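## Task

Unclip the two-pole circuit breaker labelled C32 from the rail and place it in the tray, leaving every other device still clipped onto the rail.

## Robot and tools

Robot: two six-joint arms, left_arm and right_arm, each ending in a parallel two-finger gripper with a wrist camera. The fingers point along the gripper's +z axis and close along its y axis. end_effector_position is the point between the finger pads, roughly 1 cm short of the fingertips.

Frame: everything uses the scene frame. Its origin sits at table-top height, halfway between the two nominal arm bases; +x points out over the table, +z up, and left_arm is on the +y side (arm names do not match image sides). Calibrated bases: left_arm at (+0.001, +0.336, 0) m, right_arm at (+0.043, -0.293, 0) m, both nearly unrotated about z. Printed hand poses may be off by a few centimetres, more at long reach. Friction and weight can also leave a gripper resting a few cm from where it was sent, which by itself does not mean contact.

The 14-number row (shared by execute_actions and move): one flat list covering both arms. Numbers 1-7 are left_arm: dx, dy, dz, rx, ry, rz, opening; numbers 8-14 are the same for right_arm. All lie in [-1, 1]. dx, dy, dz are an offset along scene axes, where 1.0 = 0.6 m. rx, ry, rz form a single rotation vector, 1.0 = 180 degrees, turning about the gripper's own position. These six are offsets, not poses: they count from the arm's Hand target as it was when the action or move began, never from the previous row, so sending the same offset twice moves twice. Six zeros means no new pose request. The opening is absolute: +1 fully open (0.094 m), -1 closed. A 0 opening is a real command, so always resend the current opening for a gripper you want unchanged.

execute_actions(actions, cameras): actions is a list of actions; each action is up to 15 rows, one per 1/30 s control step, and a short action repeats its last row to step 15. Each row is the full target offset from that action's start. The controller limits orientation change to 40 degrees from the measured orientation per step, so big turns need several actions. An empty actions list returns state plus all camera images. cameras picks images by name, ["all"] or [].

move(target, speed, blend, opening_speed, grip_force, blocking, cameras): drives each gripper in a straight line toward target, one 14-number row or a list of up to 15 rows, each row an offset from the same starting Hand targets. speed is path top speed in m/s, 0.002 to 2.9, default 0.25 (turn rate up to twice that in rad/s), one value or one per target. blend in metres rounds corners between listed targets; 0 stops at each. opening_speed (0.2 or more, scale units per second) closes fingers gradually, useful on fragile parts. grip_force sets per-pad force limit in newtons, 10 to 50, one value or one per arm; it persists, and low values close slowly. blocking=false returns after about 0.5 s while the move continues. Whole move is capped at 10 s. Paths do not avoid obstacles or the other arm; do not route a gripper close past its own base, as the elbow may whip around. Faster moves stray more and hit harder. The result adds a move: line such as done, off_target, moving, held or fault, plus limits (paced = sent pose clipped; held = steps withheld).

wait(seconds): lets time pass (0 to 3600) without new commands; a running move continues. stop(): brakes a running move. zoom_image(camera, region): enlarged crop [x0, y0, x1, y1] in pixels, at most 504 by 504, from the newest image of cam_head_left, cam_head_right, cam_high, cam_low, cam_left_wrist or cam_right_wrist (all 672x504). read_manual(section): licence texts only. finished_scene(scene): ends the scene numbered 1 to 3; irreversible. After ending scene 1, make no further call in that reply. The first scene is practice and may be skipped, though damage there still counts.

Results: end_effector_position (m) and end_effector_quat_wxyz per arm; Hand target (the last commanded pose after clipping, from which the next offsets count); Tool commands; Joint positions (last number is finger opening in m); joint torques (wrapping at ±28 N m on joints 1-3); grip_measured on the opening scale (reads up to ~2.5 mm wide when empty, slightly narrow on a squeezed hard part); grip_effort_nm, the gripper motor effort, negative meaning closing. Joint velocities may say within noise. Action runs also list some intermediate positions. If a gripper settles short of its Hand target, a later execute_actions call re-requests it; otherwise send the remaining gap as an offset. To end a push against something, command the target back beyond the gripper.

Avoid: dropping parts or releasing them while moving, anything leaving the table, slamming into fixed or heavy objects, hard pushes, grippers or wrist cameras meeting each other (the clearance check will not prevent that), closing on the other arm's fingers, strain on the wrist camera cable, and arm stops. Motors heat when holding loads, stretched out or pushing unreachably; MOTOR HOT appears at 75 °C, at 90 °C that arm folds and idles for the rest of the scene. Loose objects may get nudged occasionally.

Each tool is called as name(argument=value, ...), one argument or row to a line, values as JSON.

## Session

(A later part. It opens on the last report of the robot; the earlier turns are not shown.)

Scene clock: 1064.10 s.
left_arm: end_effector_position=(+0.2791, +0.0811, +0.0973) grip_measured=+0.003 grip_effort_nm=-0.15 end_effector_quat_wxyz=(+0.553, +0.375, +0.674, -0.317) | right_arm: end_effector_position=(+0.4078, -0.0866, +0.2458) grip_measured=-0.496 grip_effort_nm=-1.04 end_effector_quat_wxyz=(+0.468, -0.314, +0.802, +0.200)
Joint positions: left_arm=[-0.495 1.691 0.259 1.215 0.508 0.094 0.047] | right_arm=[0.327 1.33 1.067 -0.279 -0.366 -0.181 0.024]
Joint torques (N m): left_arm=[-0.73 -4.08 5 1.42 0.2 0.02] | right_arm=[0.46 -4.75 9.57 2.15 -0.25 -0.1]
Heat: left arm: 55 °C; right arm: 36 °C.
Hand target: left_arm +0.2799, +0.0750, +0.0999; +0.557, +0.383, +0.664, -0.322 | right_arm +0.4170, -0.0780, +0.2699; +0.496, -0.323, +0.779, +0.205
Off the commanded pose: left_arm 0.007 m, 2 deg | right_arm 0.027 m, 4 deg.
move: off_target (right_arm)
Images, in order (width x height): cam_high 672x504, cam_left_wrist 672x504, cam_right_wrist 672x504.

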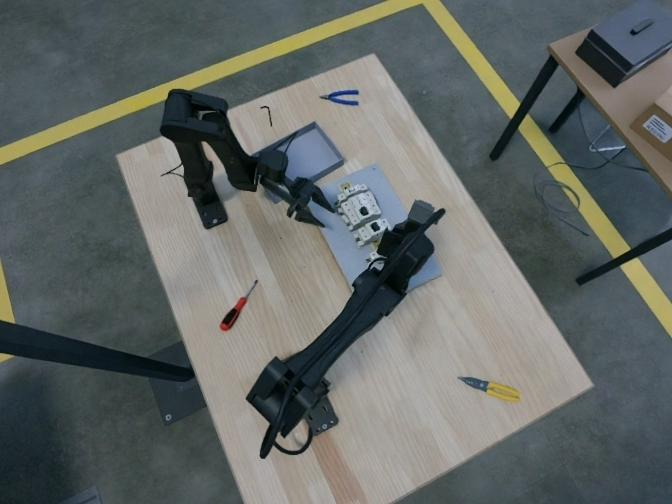

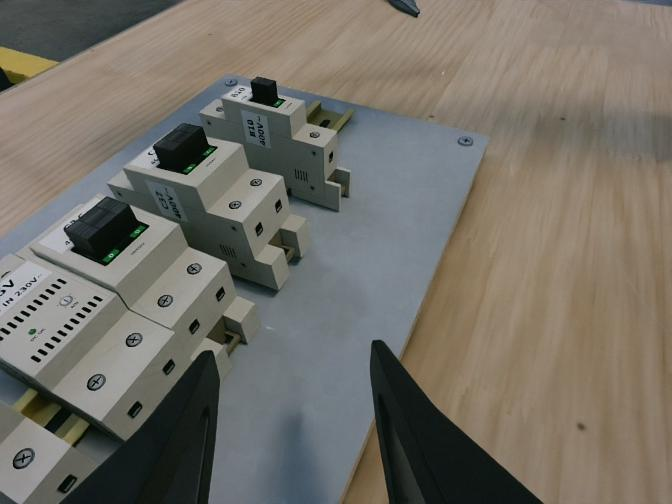

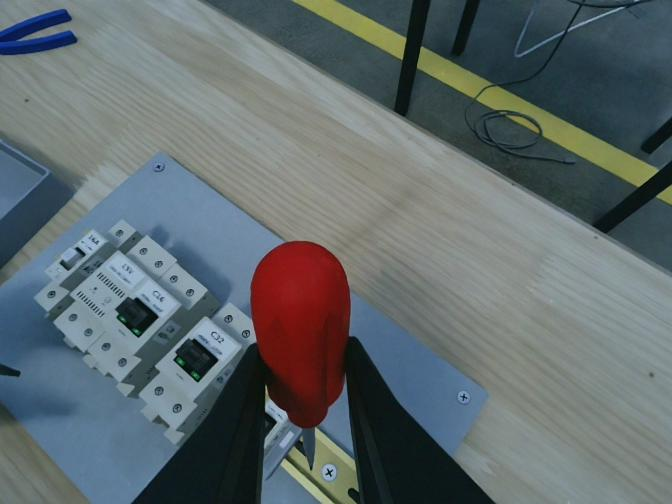

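move(
  target=[
    [0,0,0,0,0,0,0, -0.085,0.0967,0.0,0,0,0.1667,-0.75],
    [0,0,0,0,0,0,0, -0.1417,0.18,-0.075,0,0,0.2594,-0.75],
  ],
  speed=0.15,
  blend=0.02,
  cameras=["cam_right_wrist","cam_left_wrist","cam_high"],
)

Scene clock: 1079.17 s.
left_arm: end_effector_position=(+0.2791, +0.0811, +0.0973) grip_measured=+0.003 grip_effort_nm=-0.15 end_effector_quat_wxyz=(+0.553, +0.375, +0.674, -0.317) | right_arm: end_effector_position=(+0.3291, +0.0220, +0.2119) grip_measured=-0.496 grip_effort_nm=-1.03 end_effector_quat_wxyz=(-0.362, +0.597, -0.609, -0.376)
Joint positions: left_arm=[-0.495 1.691 0.259 1.215 0.508 0.094 0.047] | right_arm=[0.458 1.606 1.22 -0.449 -0.912 -0.688 0.024]
Joint torques (N m): left_arm=[-0.54 -4.05 4.97 1.42 0.2 0.05] | right_arm=[0.42 -6.43 8.98 1.43 -0.71 -0.14]
Heat: left arm: 55 °C; right arm: 37 °C.
Hand target: left_arm +0.2799, +0.0750, +0.0999; +0.557, +0.383, +0.664, -0.322 | right_arm +0.3320, +0.0300, +0.2249; -0.374, +0.605, -0.588, -0.385
Off the commanded pose: left_arm 0.007 m, 2 deg | right_arm 0.016 m, 3 deg.
move: off_target (right_arm)
Images, in order (width x height): cam_high 672x504, cam_left_wrist 672x504, cam_right_wrist 672x504.

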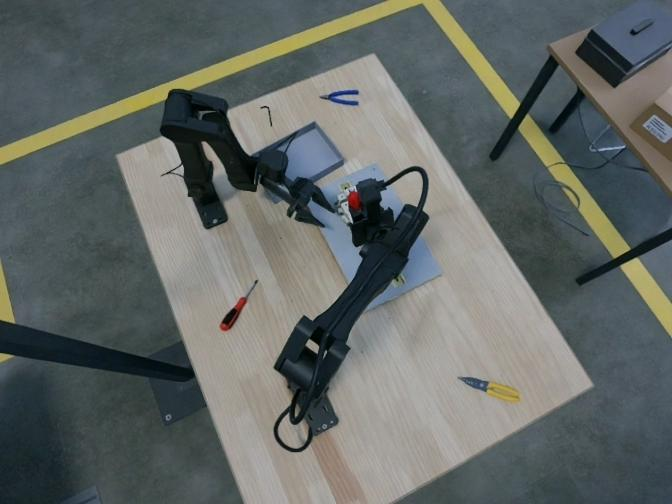

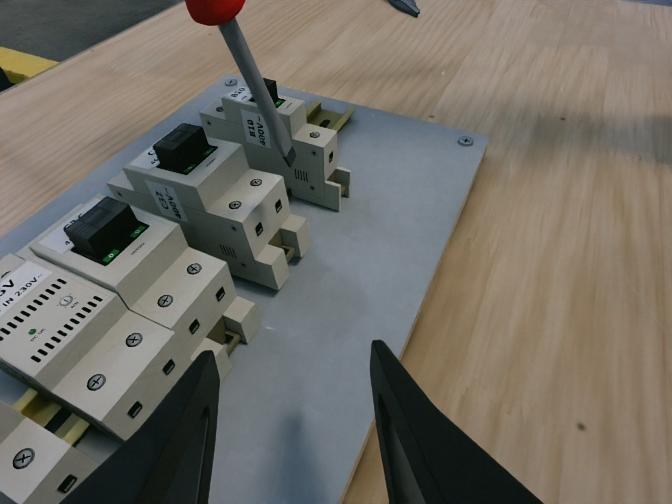

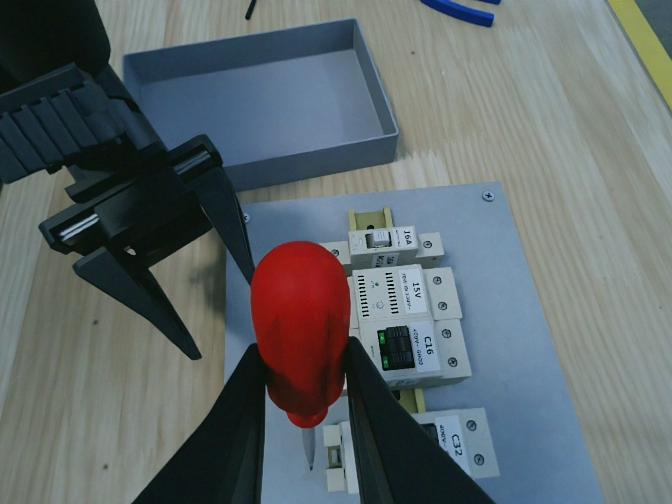

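zoom_image(
  camera="cam_left_wrist",
  region=[180, 100, 360, 300],
)

zoom_image(
  camera="cam_right_wrist",
  region=[250, 390, 370, 504],
)

Scaled by 2.520 from the camera's image (finer frame: 960x720).

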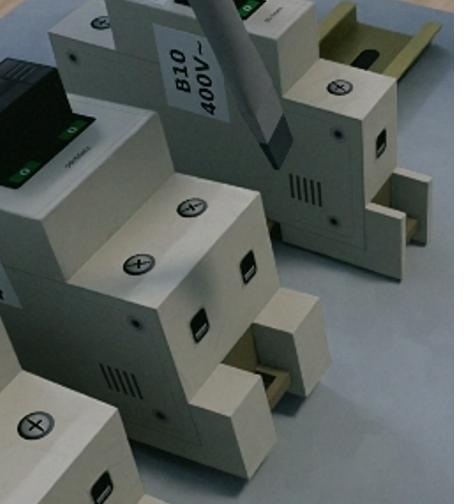

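Scaled by 4.200 from the camera's image (finer frame: 960x720).

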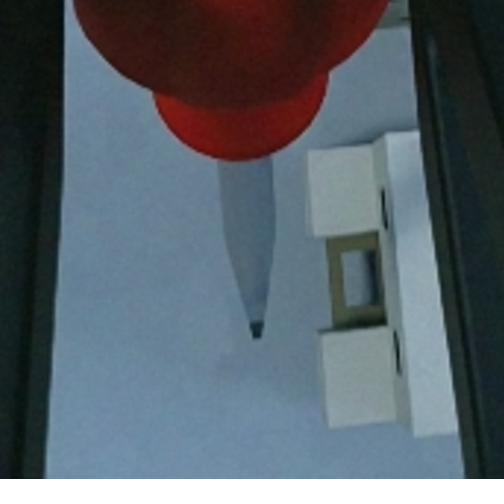

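move(
  target=[0,0,0,0,0,0,0, 0.0117,-0.026,-0.1,0.0667,0,-0.0017,-0.75],
  speed=0.08,
  cameras=["cam_right_wrist","cam_left_wrist"],
)

zoom_image(
  camera="cam_left_wrist",
  region=[180, 100, 360, 300],
)

zoom_image(
  camera="cam_right_wrist",
  region=[250, 390, 370, 504],
)

Scene clock: 1215.47 s.
left_arm: end_effector_position=(+0.2791, +0.0811, +0.0973) grip_measured=+0.003 grip_effort_nm=-0.15 end_effector_quat_wxyz=(+0.553, +0.375, +0.674, -0.317) | right_arm: end_effector_position=(+0.3393, +0.0145, +0.1683) grip_measured=-0.496 grip_effort_nm=-1.04 end_effector_quat_wxyz=(-0.432, +0.560, -0.556, -0.437)
Joint positions: left_arm=[-0.495 1.691 0.259 1.215 0.508 0.094 0.047] | right_arm=[0.384 1.688 0.903 0.218 -1.1 -0.515 0.024]
Joint torques (N m): left_arm=[-0.75 -3.96 5.07 1.41 0.18 0.02] | right_arm=[-0.43 -6.57 4.31 1.91 -0.55 -0.07]
Heat: left arm: 55 °C; right arm: 35 °C.
Hand target: left_arm +0.2799, +0.0750, +0.0999; +0.557, +0.383, +0.664, -0.322 | right_arm +0.3391, +0.0143, +0.1651; -0.437, +0.561, -0.546, -0.443
Off the commanded pose: left_arm 0.007 m, 2 deg | right_arm 0.003 m, 1 deg.
move: done
Images, in order (width x height): cam_left_wrist 672x504, cam_right_wrist 672x504.

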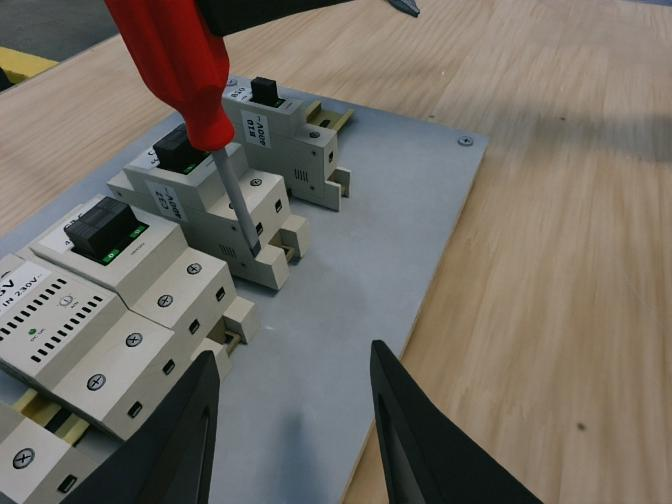

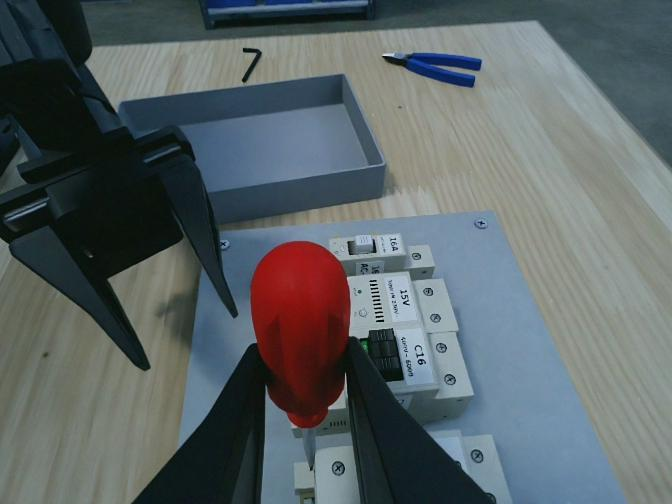

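Scaled by 2.520 from the camera's image (finer frame: 960x720).

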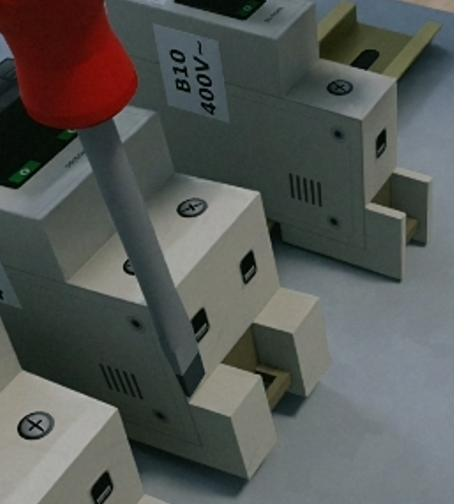

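Scaled by 4.200 from the camera's image (finer frame: 960x720).

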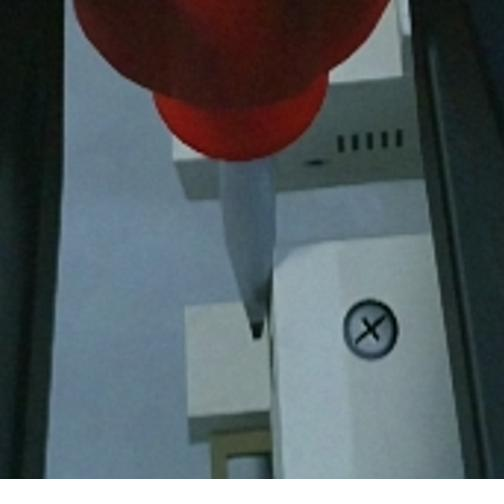

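move(
  target=[0,0,0,0,0,0,0, -0.0033,-0.0158,-0.0167,0,0,0,-0.75],
  speed=0.05,
  cameras=["cam_right_wrist","cam_left_wrist"],
)

zoom_image(
  camera="cam_left_wrist",
  region=[180, 100, 360, 300],
)

zoom_image(
  camera="cam_right_wrist",
  region=[250, 390, 370, 504],
)

Scene clock: 1237.30 s.
left_arm: end_effector_position=(+0.2791, +0.0811, +0.0973) grip_measured=+0.003 grip_effort_nm=-0.15 end_effector_quat_wxyz=(+0.553, +0.375, +0.674, -0.317) | right_arm: end_effector_position=(+0.3371, +0.0069, +0.1641) grip_measured=-0.496 grip_effort_nm=-1.04 end_effector_quat_wxyz=(-0.438, +0.560, -0.548, -0.441)
Joint positions: left_arm=[-0.495 1.691 0.259 1.215 0.508 0.094 0.047] | right_arm=[0.362 1.688 0.869 0.254 -1.131 -0.529 0.024]
Joint torques (N m): left_arm=[-0.73 -3.96 5 1.41 0.21 0.05] | right_arm=[-0.64 -6.16 3.96 1.71 -0.43 -0.16]
Heat: left arm: 55 °C; right arm: 34 °C.
Hand target: left_arm +0.2799, +0.0750, +0.0999; +0.557, +0.383, +0.664, -0.322 | right_arm +0.3371, +0.0048, +0.1550; -0.437, +0.561, -0.546, -0.443
Off the commanded pose: left_arm 0.007 m, 2 deg | right_arm 0.009 m, 0 deg.
move: done
Images, in order (width x height): cam_left_wrist 672x504, cam_right_wrist 672x504.

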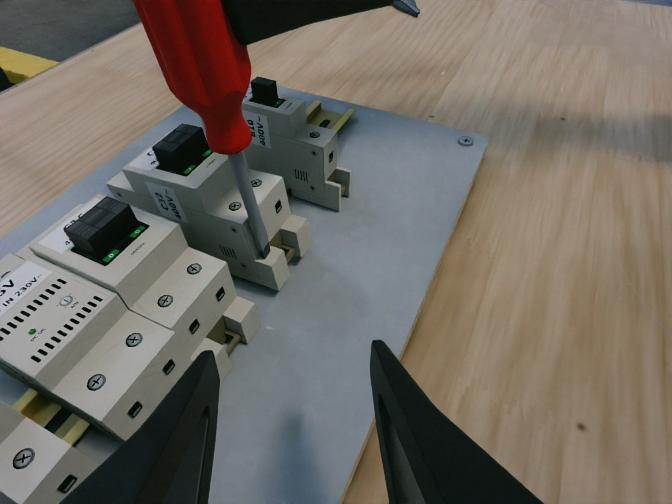

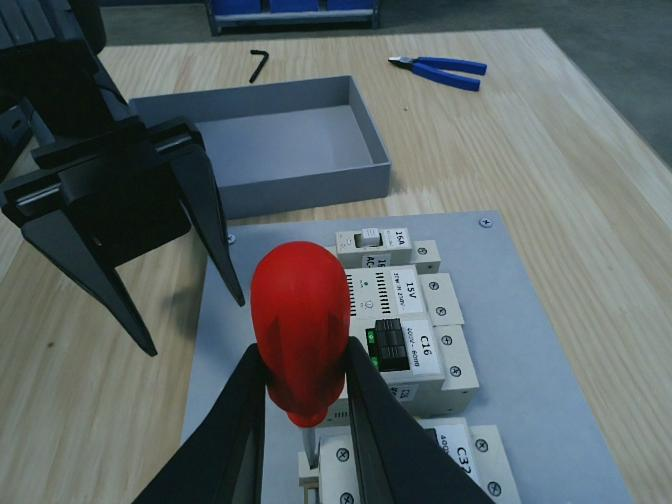

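Scaled by 2.520 from the camera's image (finer frame: 960x720).

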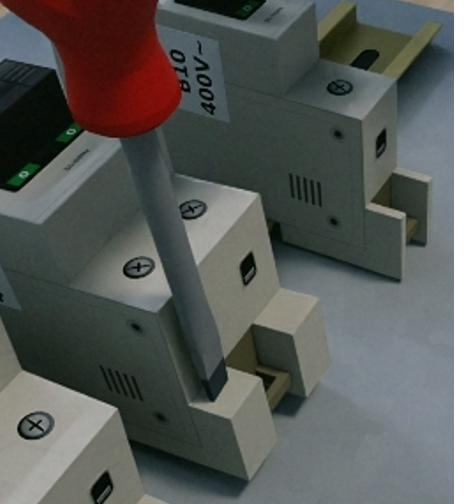

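Scaled by 4.200 from the camera's image (finer frame: 960x720).

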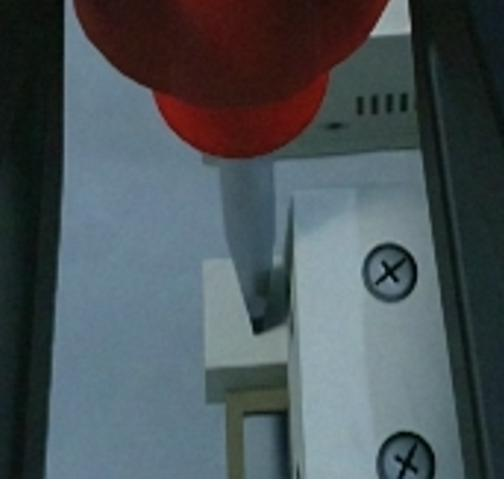

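zoom_image(
  camera="cam_left_wrist",
  region=[240, 220, 320, 300],
)

zoom_image(
  camera="cam_right_wrist",
  region=[285, 430, 359, 504],
)

Scaled by 6.300 from the camera's image (finer frame: 960x720).

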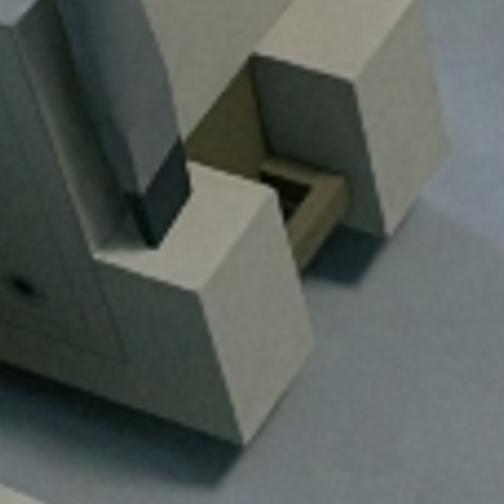

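Scaled by 6.811 from the camera's image (finer frame: 960x720).

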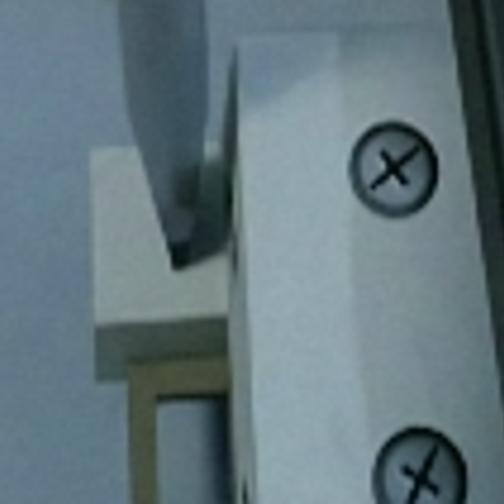

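move(
  target=[
    [0,0,0,0,0,0,0, 0,0,0.0283,0,0,0,-0.75],
    [0,0,0,0,0,0,0, 0.0017,-0.016,0.0283,0,0,0,-0.75],
  ],
  speed=0.05,
  cameras=["cam_right_wrist","cam_left_wrist"],
)

zoom_image(
  camera="cam_left_wrist",
  region=[230, 200, 330, 300],
)

zoom_image(
  camera="cam_right_wrist",
  region=[265, 400, 369, 504],
)

Scene clock: 1389.10 s.
left_arm: end_effector_position=(+0.2791, +0.0811, +0.0973) grip_measured=+0.003 grip_effort_nm=-0.15 end_effector_quat_wxyz=(+0.553, +0.375, +0.674, -0.317) | right_arm: end_effector_position=(+0.3369, -0.0018, +0.1635) grip_measured=-0.496 grip_effort_nm=-1.03 end_effector_quat_wxyz=(-0.436, +0.561, -0.544, -0.447)
Joint positions: left_arm=[-0.495 1.691 0.259 1.215 0.508 0.094 0.047] | right_arm=[0.334 1.688 0.869 0.22 -1.17 -0.565 0.024]
Joint torques (N m): left_arm=[-0.72 -4.1 5.03 1.42 0.19 0.05] | right_arm=[-0.65 -9.84 6.26 0.95 -0.3 -0.11]
Heat: left arm: 55 °C; right arm: 34 °C.
Hand target: left_arm +0.2799, +0.0750, +0.0999; +0.557, +0.383, +0.664, -0.322 | right_arm +0.3381, -0.0047, +0.1720; -0.437, +0.561, -0.546, -0.443
Off the commanded pose: left_arm 0.007 m, 2 deg | right_arm 0.009 m, 1 deg.
move: done
Images, in order (width x height): cam_left_wrist 672x504, cam_right_wrist 672x504.

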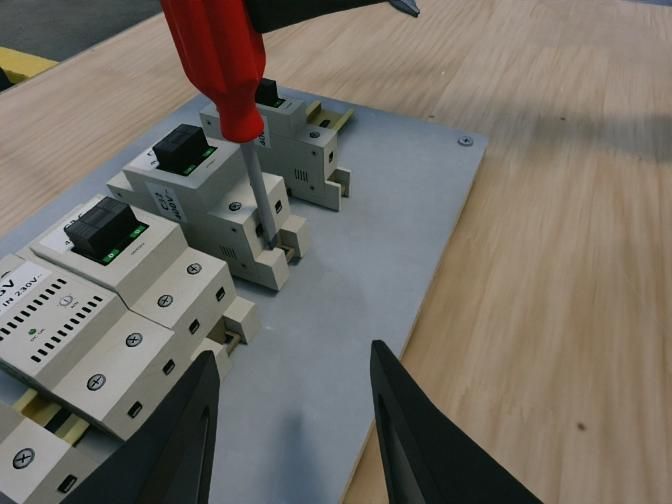

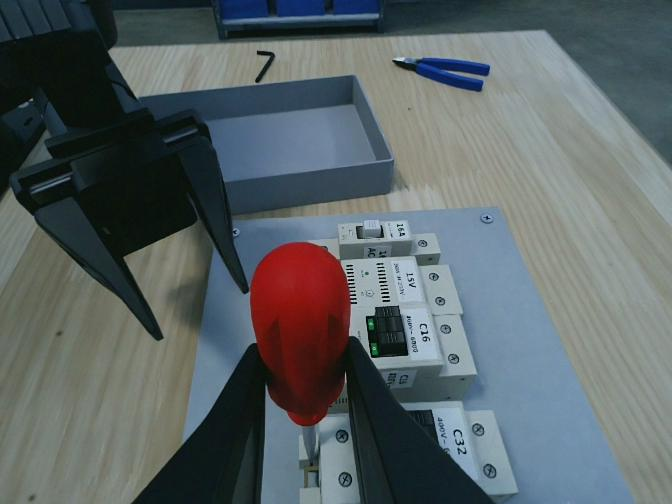

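Scaled by 5.040 from the camera's image (finer frame: 960x720).

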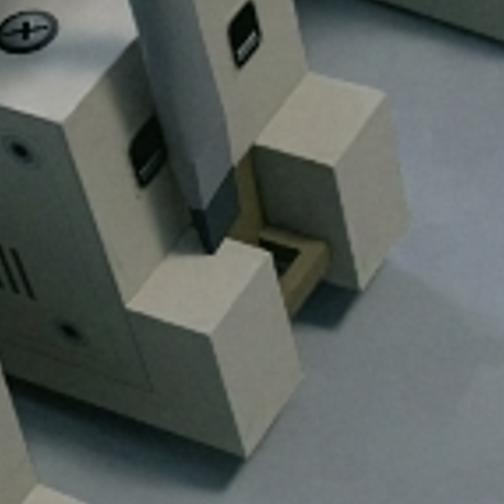

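Scaled by 4.846 from the camera's image (finer frame: 960x720).

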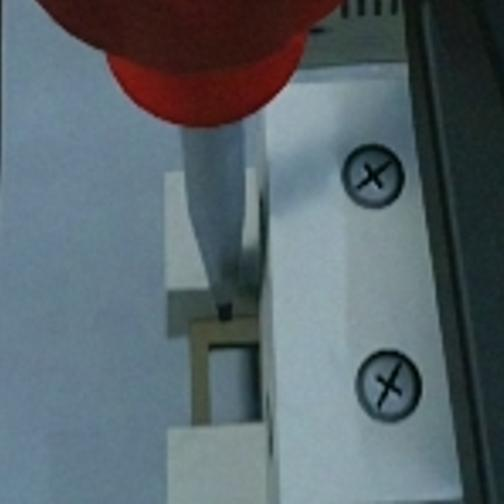

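move(
  target=[0,0,0,0,0,0,0, 0.0008,-0.0075,0.003,0,0,0,-0.75],
  speed=0.05,
  cameras=["cam_right_wrist","cam_left_wrist"],
)

zoom_image(
  camera="cam_left_wrist",
  region=[230, 200, 330, 300],
)

zoom_image(
  camera="cam_right_wrist",
  region=[265, 400, 369, 504],
)

Scene clock: 1490.20 s.
left_arm: end_effector_position=(+0.2791, +0.0811, +0.0973) grip_measured=+0.003 grip_effort_nm=-0.15 end_effector_quat_wxyz=(+0.553, +0.375, +0.674, -0.317) | right_arm: end_effector_position=(+0.3370, -0.0063, +0.1631) grip_measured=-0.496 grip_effort_nm=-1.04 end_effector_quat_wxyz=(-0.435, +0.560, -0.542, -0.450)
Joint positions: left_arm=[-0.495 1.691 0.259 1.215 0.508 0.094 0.047] | right_arm=[0.319 1.688 0.869 0.202 -1.188 -0.582 0.024]
Joint torques (N m): left_arm=[-0.81 -3.9 5.01 1.4 0.22 0.03] | right_arm=[-0.59 -10.45 6.48 0.84 -0.22 -0.11]
Heat: left arm: 55 °C; right arm: 33 °C.
Hand target: left_arm +0.2799, +0.0750, +0.0999; +0.557, +0.383, +0.664, -0.322 | right_arm +0.3386, -0.0092, +0.1738; -0.437, +0.561, -0.546, -0.443
Off the commanded pose: left_arm 0.007 m, 2 deg | right_arm 0.011 m, 1 deg.
move: off_target (right_arm)
Images, in order (width x height): cam_left_wrist 672x504, cam_right_wrist 672x504.

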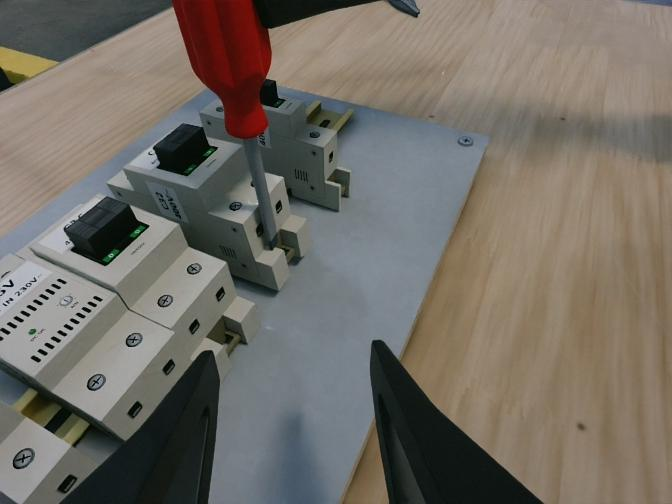

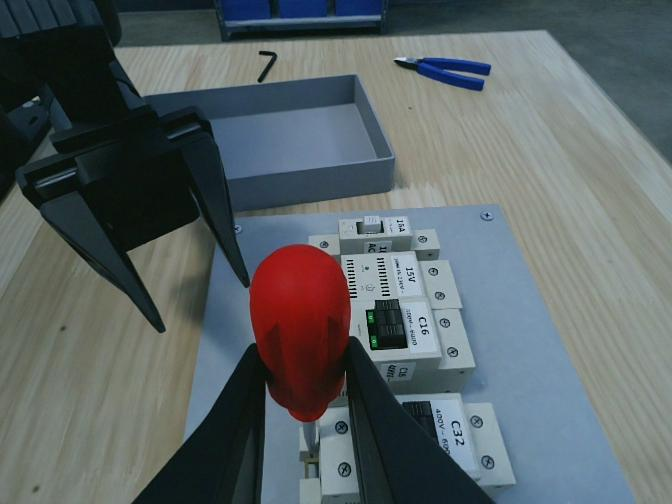

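Scaled by 5.040 from the camera's image (finer frame: 960x720).

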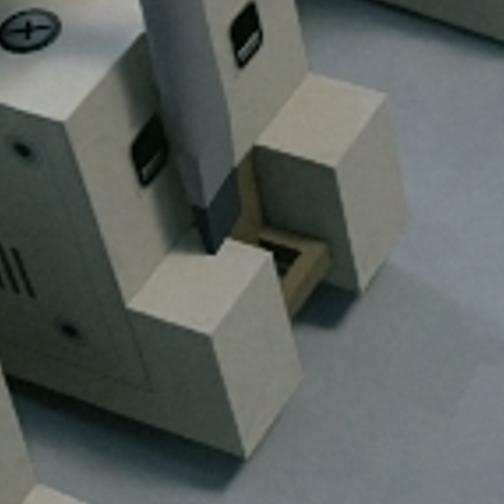

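Scaled by 4.846 from the camera's image (finer frame: 960x720).

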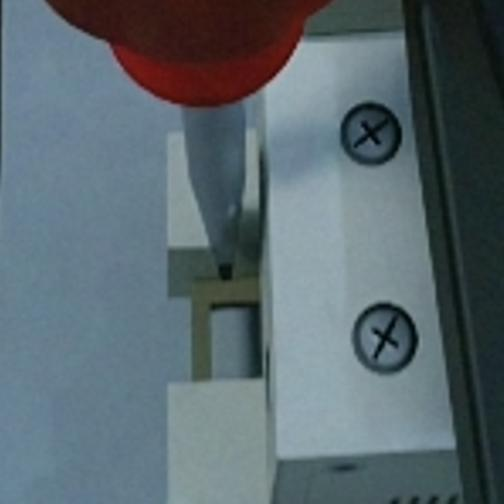

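move(
  target=[0,0,0,0,0,0,0, 0.0,0.0,0.035,0,0,0,-0.75],
  speed=0.05,
  cameras=["cam_right_wrist","cam_left_wrist"],
)

zoom_image(
  camera="cam_left_wrist",
  region=[230, 200, 330, 300],
)

zoom_image(
  camera="cam_right_wrist",
  region=[265, 400, 369, 504],
)

Scene clock: 1502.63 s.
left_arm: end_effector_position=(+0.2791, +0.0811, +0.0973) grip_measured=+0.003 grip_effort_nm=-0.15 end_effector_quat_wxyz=(+0.553, +0.375, +0.674, -0.317) | right_arm: end_effector_position=(+0.3329, -0.0097, +0.1618) grip_measured=-0.496 grip_effort_nm=-1.03 end_effector_quat_wxyz=(+0.400, -0.545, +0.579, +0.456)
Joint positions: left_arm=[-0.495 1.691 0.259 1.215 0.508 0.094 0.047] | right_arm=[0.319 1.662 0.901 0.034 -1.161 -0.587 0.024]
Joint torques (N m): left_arm=[-0.88 -4 5 1.4 0.22 0.05] | right_arm=[-0.58 -11.71 8.14 1.43 -0.56 -0.17]
Heat: left arm: 55 °C; right arm: 34 °C.
Hand target: left_arm +0.2799, +0.0750, +0.0999; +0.557, +0.383, +0.664, -0.322 | right_arm +0.3386, -0.0092, +0.1947; -0.437, +0.561, -0.546, -0.443
Off the commanded pose: left_arm 0.007 m, 2 deg | right_arm 0.033 m, 6 deg.
move: off_target (right_arm)
Images, in order (width x height): cam_left_wrist 672x504, cam_right_wrist 672x504.

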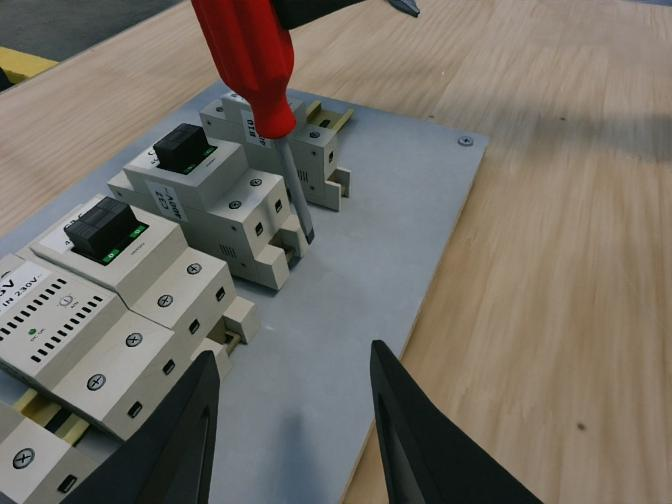

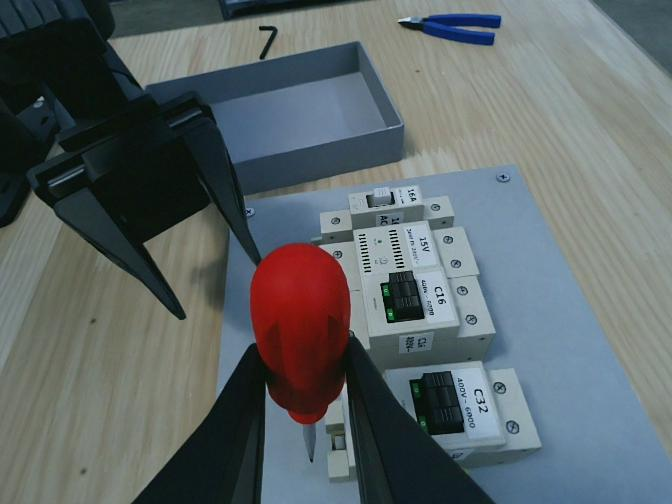

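Scaled by 5.040 from the camera's image (finer frame: 960x720).

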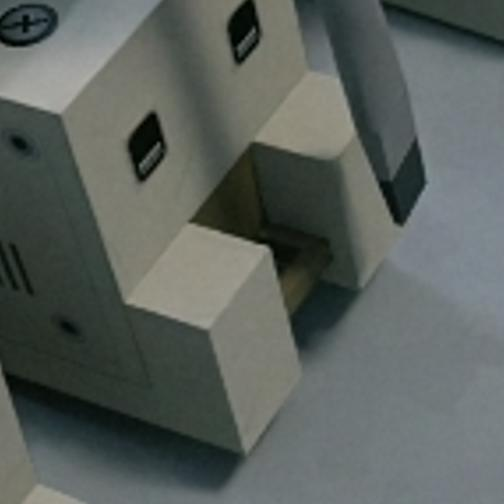

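Scaled by 4.846 from the camera's image (finer frame: 960x720).

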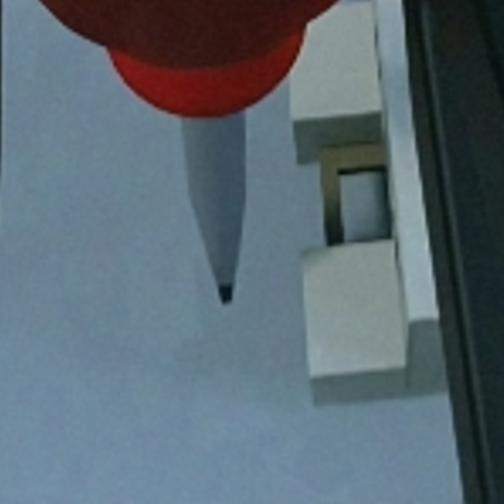

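execute_actions(
  actions=[
    [[0,0,0,0,0,0,0, 0,0,0,0,0,0,-0.75]],
    [[0,0,0,0,0,0,0, 0,0,0,0,0,0,-0.75]],
  ],
  cameras=["cam_right_wrist"],
)

Scene clock: 1513.77 s.
left_arm: end_effector_position=(+0.2791, +0.0811, +0.0973) grip_measured=+0.003 grip_effort_nm=-0.15 end_effector_quat_wxyz=(+0.553, +0.375, +0.674, -0.317) | right_arm: end_effector_position=(+0.3327, -0.0098, +0.1617) grip_measured=-0.496 grip_effort_nm=-1.03 end_effector_quat_wxyz=(+0.399, -0.545, +0.579, +0.456)
Joint positions: left_arm=[-0.495 1.691 0.259 1.215 0.508 0.094 0.047] | right_arm=[0.319 1.662 0.901 0.033 -1.161 -0.588 0.024]
Joint torques (N m): left_arm=[-0.7 -4.01 5.05 1.39 0.21 0.04] | right_arm=[-0.58 -11.71 8.12 1.42 -0.56 -0.16]
Heat: left arm: 55 °C; right arm: 34 °C.
Hand target: left_arm +0.2799, +0.0750, +0.0999; +0.557, +0.383, +0.664, -0.322 | right_arm +0.3386, -0.0092, +0.1947; -0.437, +0.561, -0.546, -0.443
Off the commanded pose: left_arm 0.007 m, 2 deg | right_arm 0.034 m, 6 deg.
Step readings (end_effector_position of left_arm | right_arm):
0: (+0.2791, +0.0811, +0.0973) | (+0.3328, -0.0098, +0.1618)
1: (+0.2791, +0.0811, +0.0973) | (+0.3328, -0.0098, +0.1618)
2: (+0.2791, +0.0811, +0.0973) | (+0.3328, -0.0098, +0.1618)
4: (+0.2791, +0.0811, +0.0973) | (+0.3328, -0.0098, +0.1617)
8: (+0.2791, +0.0811, +0.0973) | (+0.3328, -0.0098, +0.1617)
15: (+0.2791, +0.0811, +0.0973) | (+0.3327, -0.0098, +0.1617)
16: (+0.2791, +0.0811, +0.0973) | (+0.3327, -0.0098, +0.1617)
17: (+0.2791, +0.0811, +0.0973) | (+0.3327, -0.0098, +0.1617)
19: (+0.2791, +0.0811, +0.0973) | (+0.3327, -0.0098, +0.1617)
23: (+0.2791, +0.0811, +0.0973) | (+0.3327, -0.0098, +0.1617)
30: (+0.2791, +0.0811, +0.0973) | (+0.3327, -0.0098, +0.1617)

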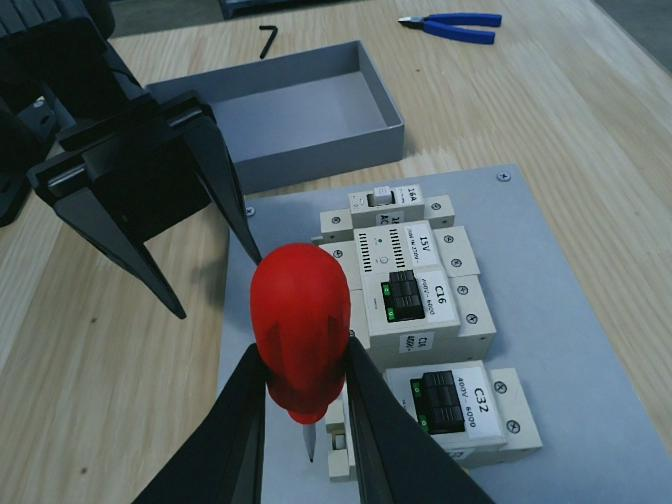

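move(
  target=[0,0,0,0,0,0,0, -0.005,0.0,0.05,0,0,0,-0.75],
  speed=0.05,
  cameras=["cam_right_wrist","cam_left_wrist"],
)

Scene clock: 1525.50 s.
left_arm: end_effector_position=(+0.2791, +0.0811, +0.0973) grip_measured=+0.003 grip_effort_nm=-0.15 end_effector_quat_wxyz=(+0.553, +0.375, +0.674, -0.317) | right_arm: end_effector_position=(+0.3329, -0.0099, +0.1907) grip_measured=-0.496 grip_effort_nm=-1.03 end_effector_quat_wxyz=(+0.401, -0.546, +0.579, +0.455)
Joint positions: left_arm=[-0.495 1.691 0.259 1.215 0.508 0.094 0.047] | right_arm=[0.319 1.607 0.971 -0.087 -1.159 -0.588 0.024]
Joint torques (N m): left_arm=[-0.68 -4.04 5.07 1.38 0.23 0.02] | right_arm=[-0.34 -11.49 8.49 1.42 -0.56 -0.12]
Heat: left arm: 55 °C; right arm: 34 °C.
Hand target: left_arm +0.2799, +0.0750, +0.0999; +0.557, +0.383, +0.664, -0.322 | right_arm +0.3356, -0.0092, +0.2247; -0.437, +0.561, -0.546, -0.443
Off the commanded pose: left_arm 0.007 m, 2 deg | right_arm 0.034 m, 6 deg.
move: off_target (right_arm)
Images, in order (width x height): cam_left_wrist 672x504, cam_right_wrist 672x504.

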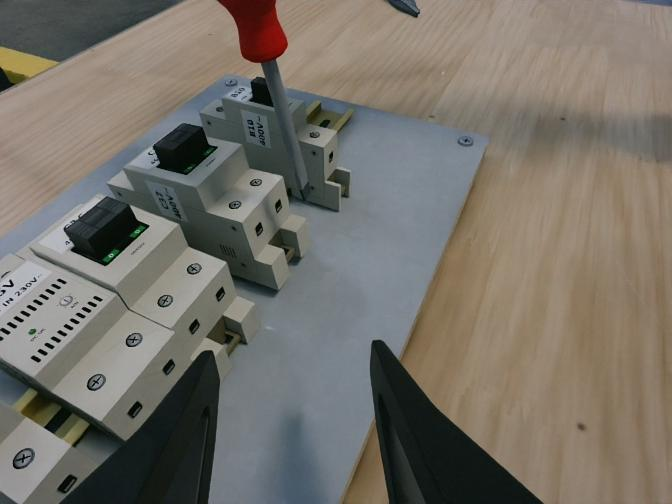

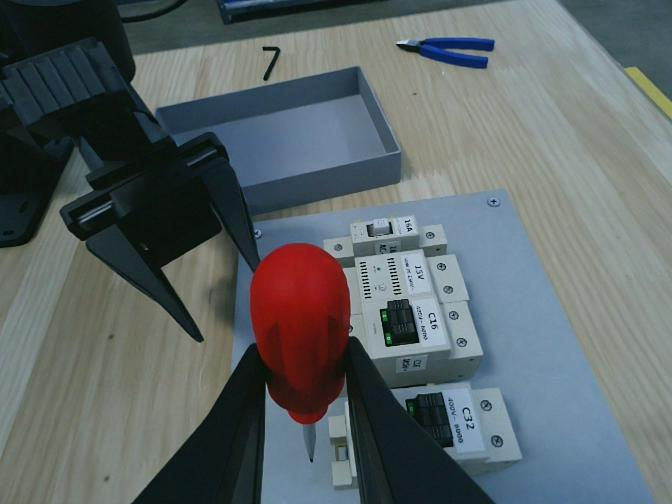

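zoom_image(
  camera="cam_right_wrist",
  region=[265, 400, 369, 504],
)

Scaled by 4.846 from the camera's image (finer frame: 960x720).

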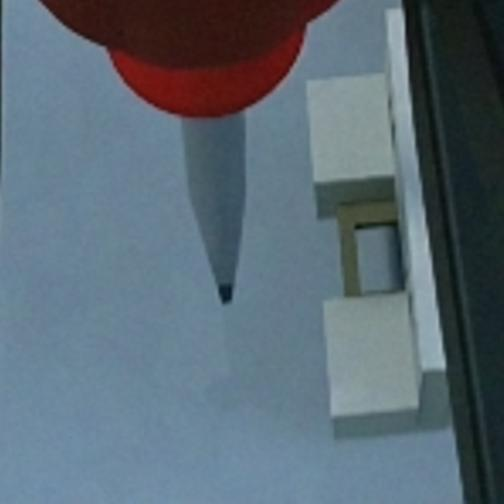

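move(
  target=[0,0,0,0,0,0,0, 0.004,0.007,-0.0878,0,0,0,-0.75],
  speed=0.06,
  cameras=["cam_right_wrist","cam_left_wrist"],
)

zoom_image(
  camera="cam_left_wrist",
  region=[230, 200, 330, 300],
)

zoom_image(
  camera="cam_right_wrist",
  region=[265, 400, 369, 504],
)

Scene clock: 1605.93 s.
left_arm: end_effector_position=(+0.2791, +0.0811, +0.0973) grip_measured=+0.003 grip_effort_nm=-0.15 end_effector_quat_wxyz=(+0.553, +0.375, +0.674, -0.317) | right_arm: end_effector_position=(+0.3403, -0.0077, +0.1755) grip_measured=-0.496 grip_effort_nm=-1.03 end_effector_quat_wxyz=(-0.434, +0.558, -0.556, -0.437)
Joint positions: left_arm=[-0.495 1.691 0.259 1.215 0.508 0.094 0.047] | right_arm=[0.319 1.646 0.903 0.112 -1.152 -0.587 0.024]
Joint velocities: left_arm=[-0.002 0.007 0.022 -0.066 -0.168 0.022 -0.002] | right_arm=[within noise]
Joint torques (N m): left_arm=[-0.87 -4 5.04 1.39 0.22 0.04] | right_arm=[0.43 -6.43 4.34 1.79 -0.51 -0.05]
Heat: left arm: 55 °C; right arm: 37 °C.
Hand target: left_arm +0.2799, +0.0750, +0.0999; +0.556, +0.383, +0.664, -0.322 | right_arm +0.3379, -0.0050, +0.1720; -0.437, +0.561, -0.546, -0.443
Off the commanded pose: left_arm 0.007 m, 2 deg | right_arm 0.005 m, 1 deg.
move: done
Images, in order (width x height): cam_left_wrist 672x504, cam_right_wrist 672x504.

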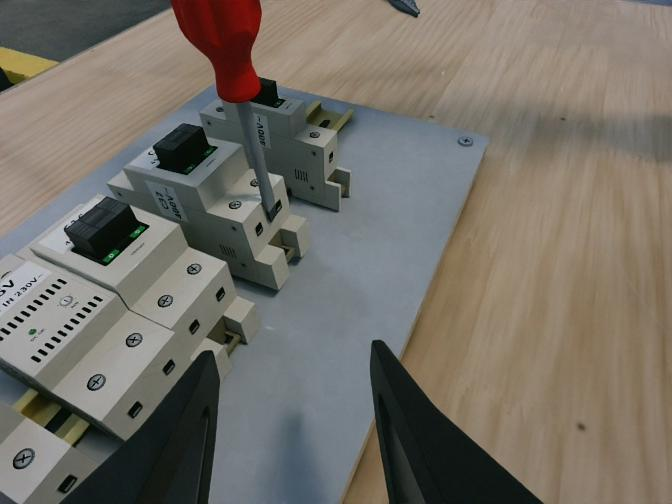

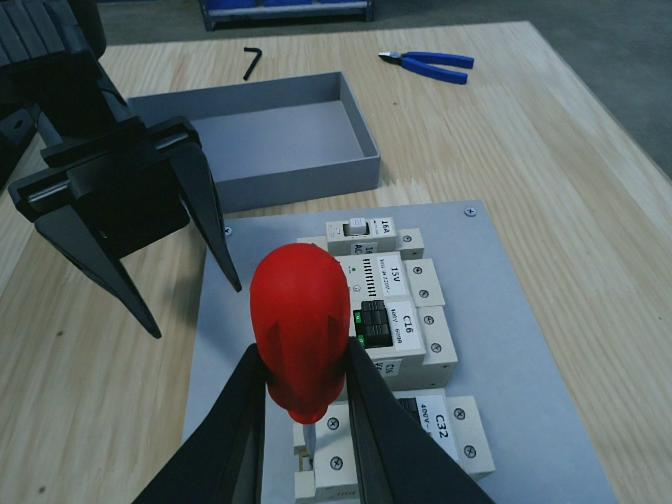

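Scaled by 5.040 from the camera's image (finer frame: 960x720).

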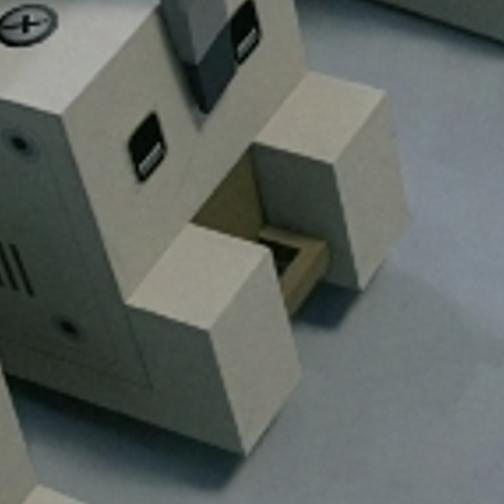

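Scaled by 4.846 from the camera's image (finer frame: 960x720).

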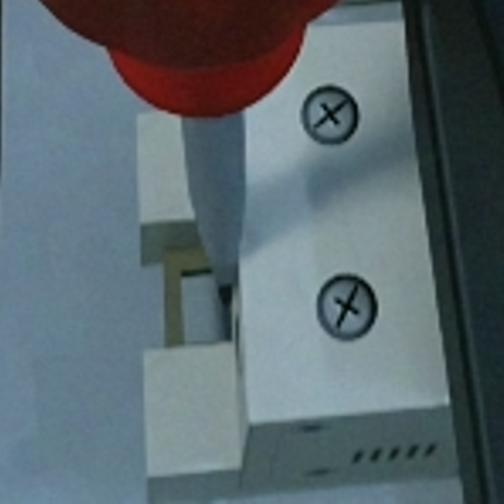

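move(
  target=[0,0,0,0,0,0,0, -0.0055,0.0078,-0.023,0,0,0,-0.75],
  speed=0.05,
  cameras=["cam_right_wrist","cam_left_wrist"],
)

zoom_image(
  camera="cam_left_wrist",
  region=[230, 200, 330, 300],
)

zoom_image(
  camera="cam_right_wrist",
  region=[265, 400, 369, 504],
)

Scene clock: 1637.37 s.
left_arm: end_effector_position=(+0.2791, +0.0811, +0.0973) grip_measured=+0.003 grip_effort_nm=-0.15 end_effector_quat_wxyz=(+0.553, +0.375, +0.674, -0.317) | right_arm: end_effector_position=(+0.3369, -0.0028, +0.1622) grip_measured=-0.496 grip_effort_nm=-1.03 end_effector_quat_wxyz=(-0.434, +0.558, -0.555, -0.438)
Joint positions: left_arm=[-0.495 1.691 0.259 1.215 0.508 0.094 0.047] | right_arm=[0.337 1.671 0.861 0.201 -1.141 -0.562 0.024]
Joint torques (N m): left_arm=[-0.64 -4.08 4.93 1.4 0.23 0.07] | right_arm=[0.43 -6.45 4.21 1.82 -0.47 -0.07]
Heat: left arm: 55 °C; right arm: 35 °C.
Hand target: left_arm +0.2799, +0.0750, +0.0999; +0.556, +0.383, +0.664, -0.322 | right_arm +0.3347, -0.0004, +0.1583; -0.437, +0.561, -0.546, -0.443
Off the commanded pose: left_arm 0.007 m, 2 deg | right_arm 0.005 m, 1 deg.
move: done
Images, in order (width x height): cam_left_wrist 672x504, cam_right_wrist 672x504.

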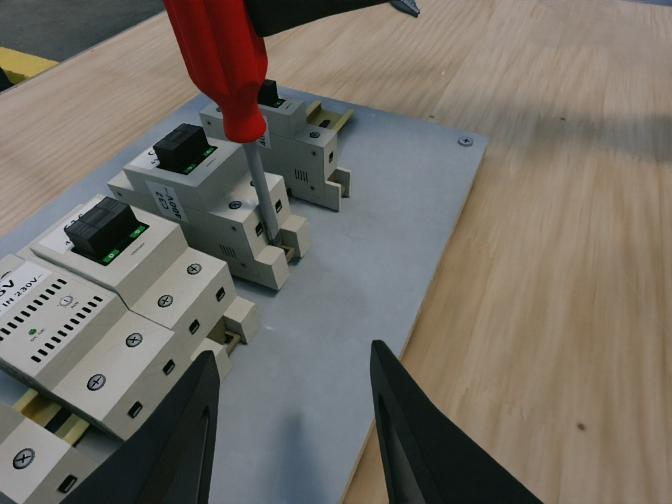

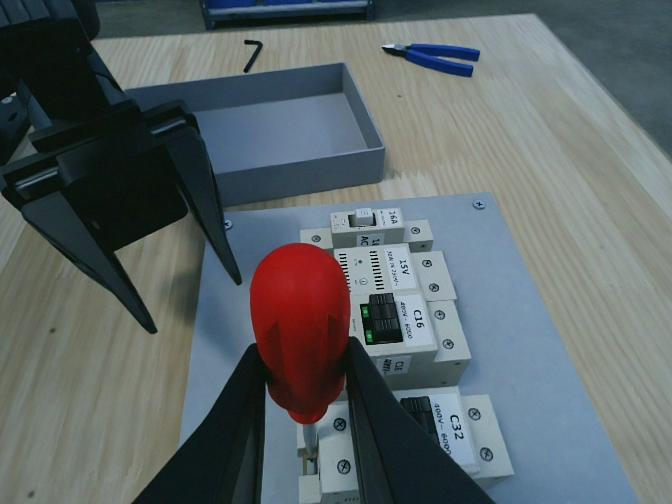

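Scaled by 5.040 from the camera's image (finer frame: 960x720).

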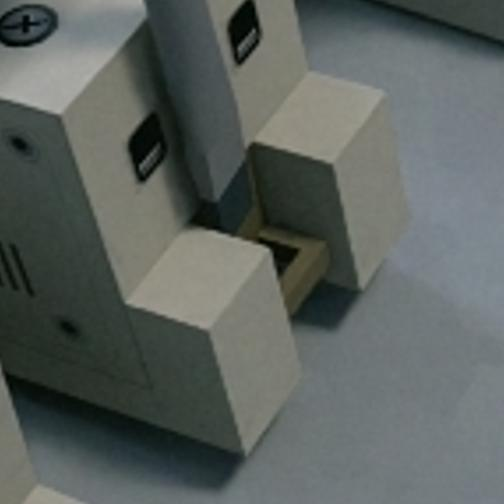

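Scaled by 4.846 from the camera's image (finer frame: 960x720).

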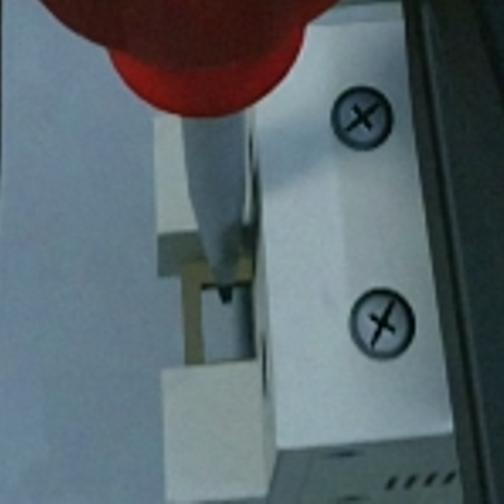

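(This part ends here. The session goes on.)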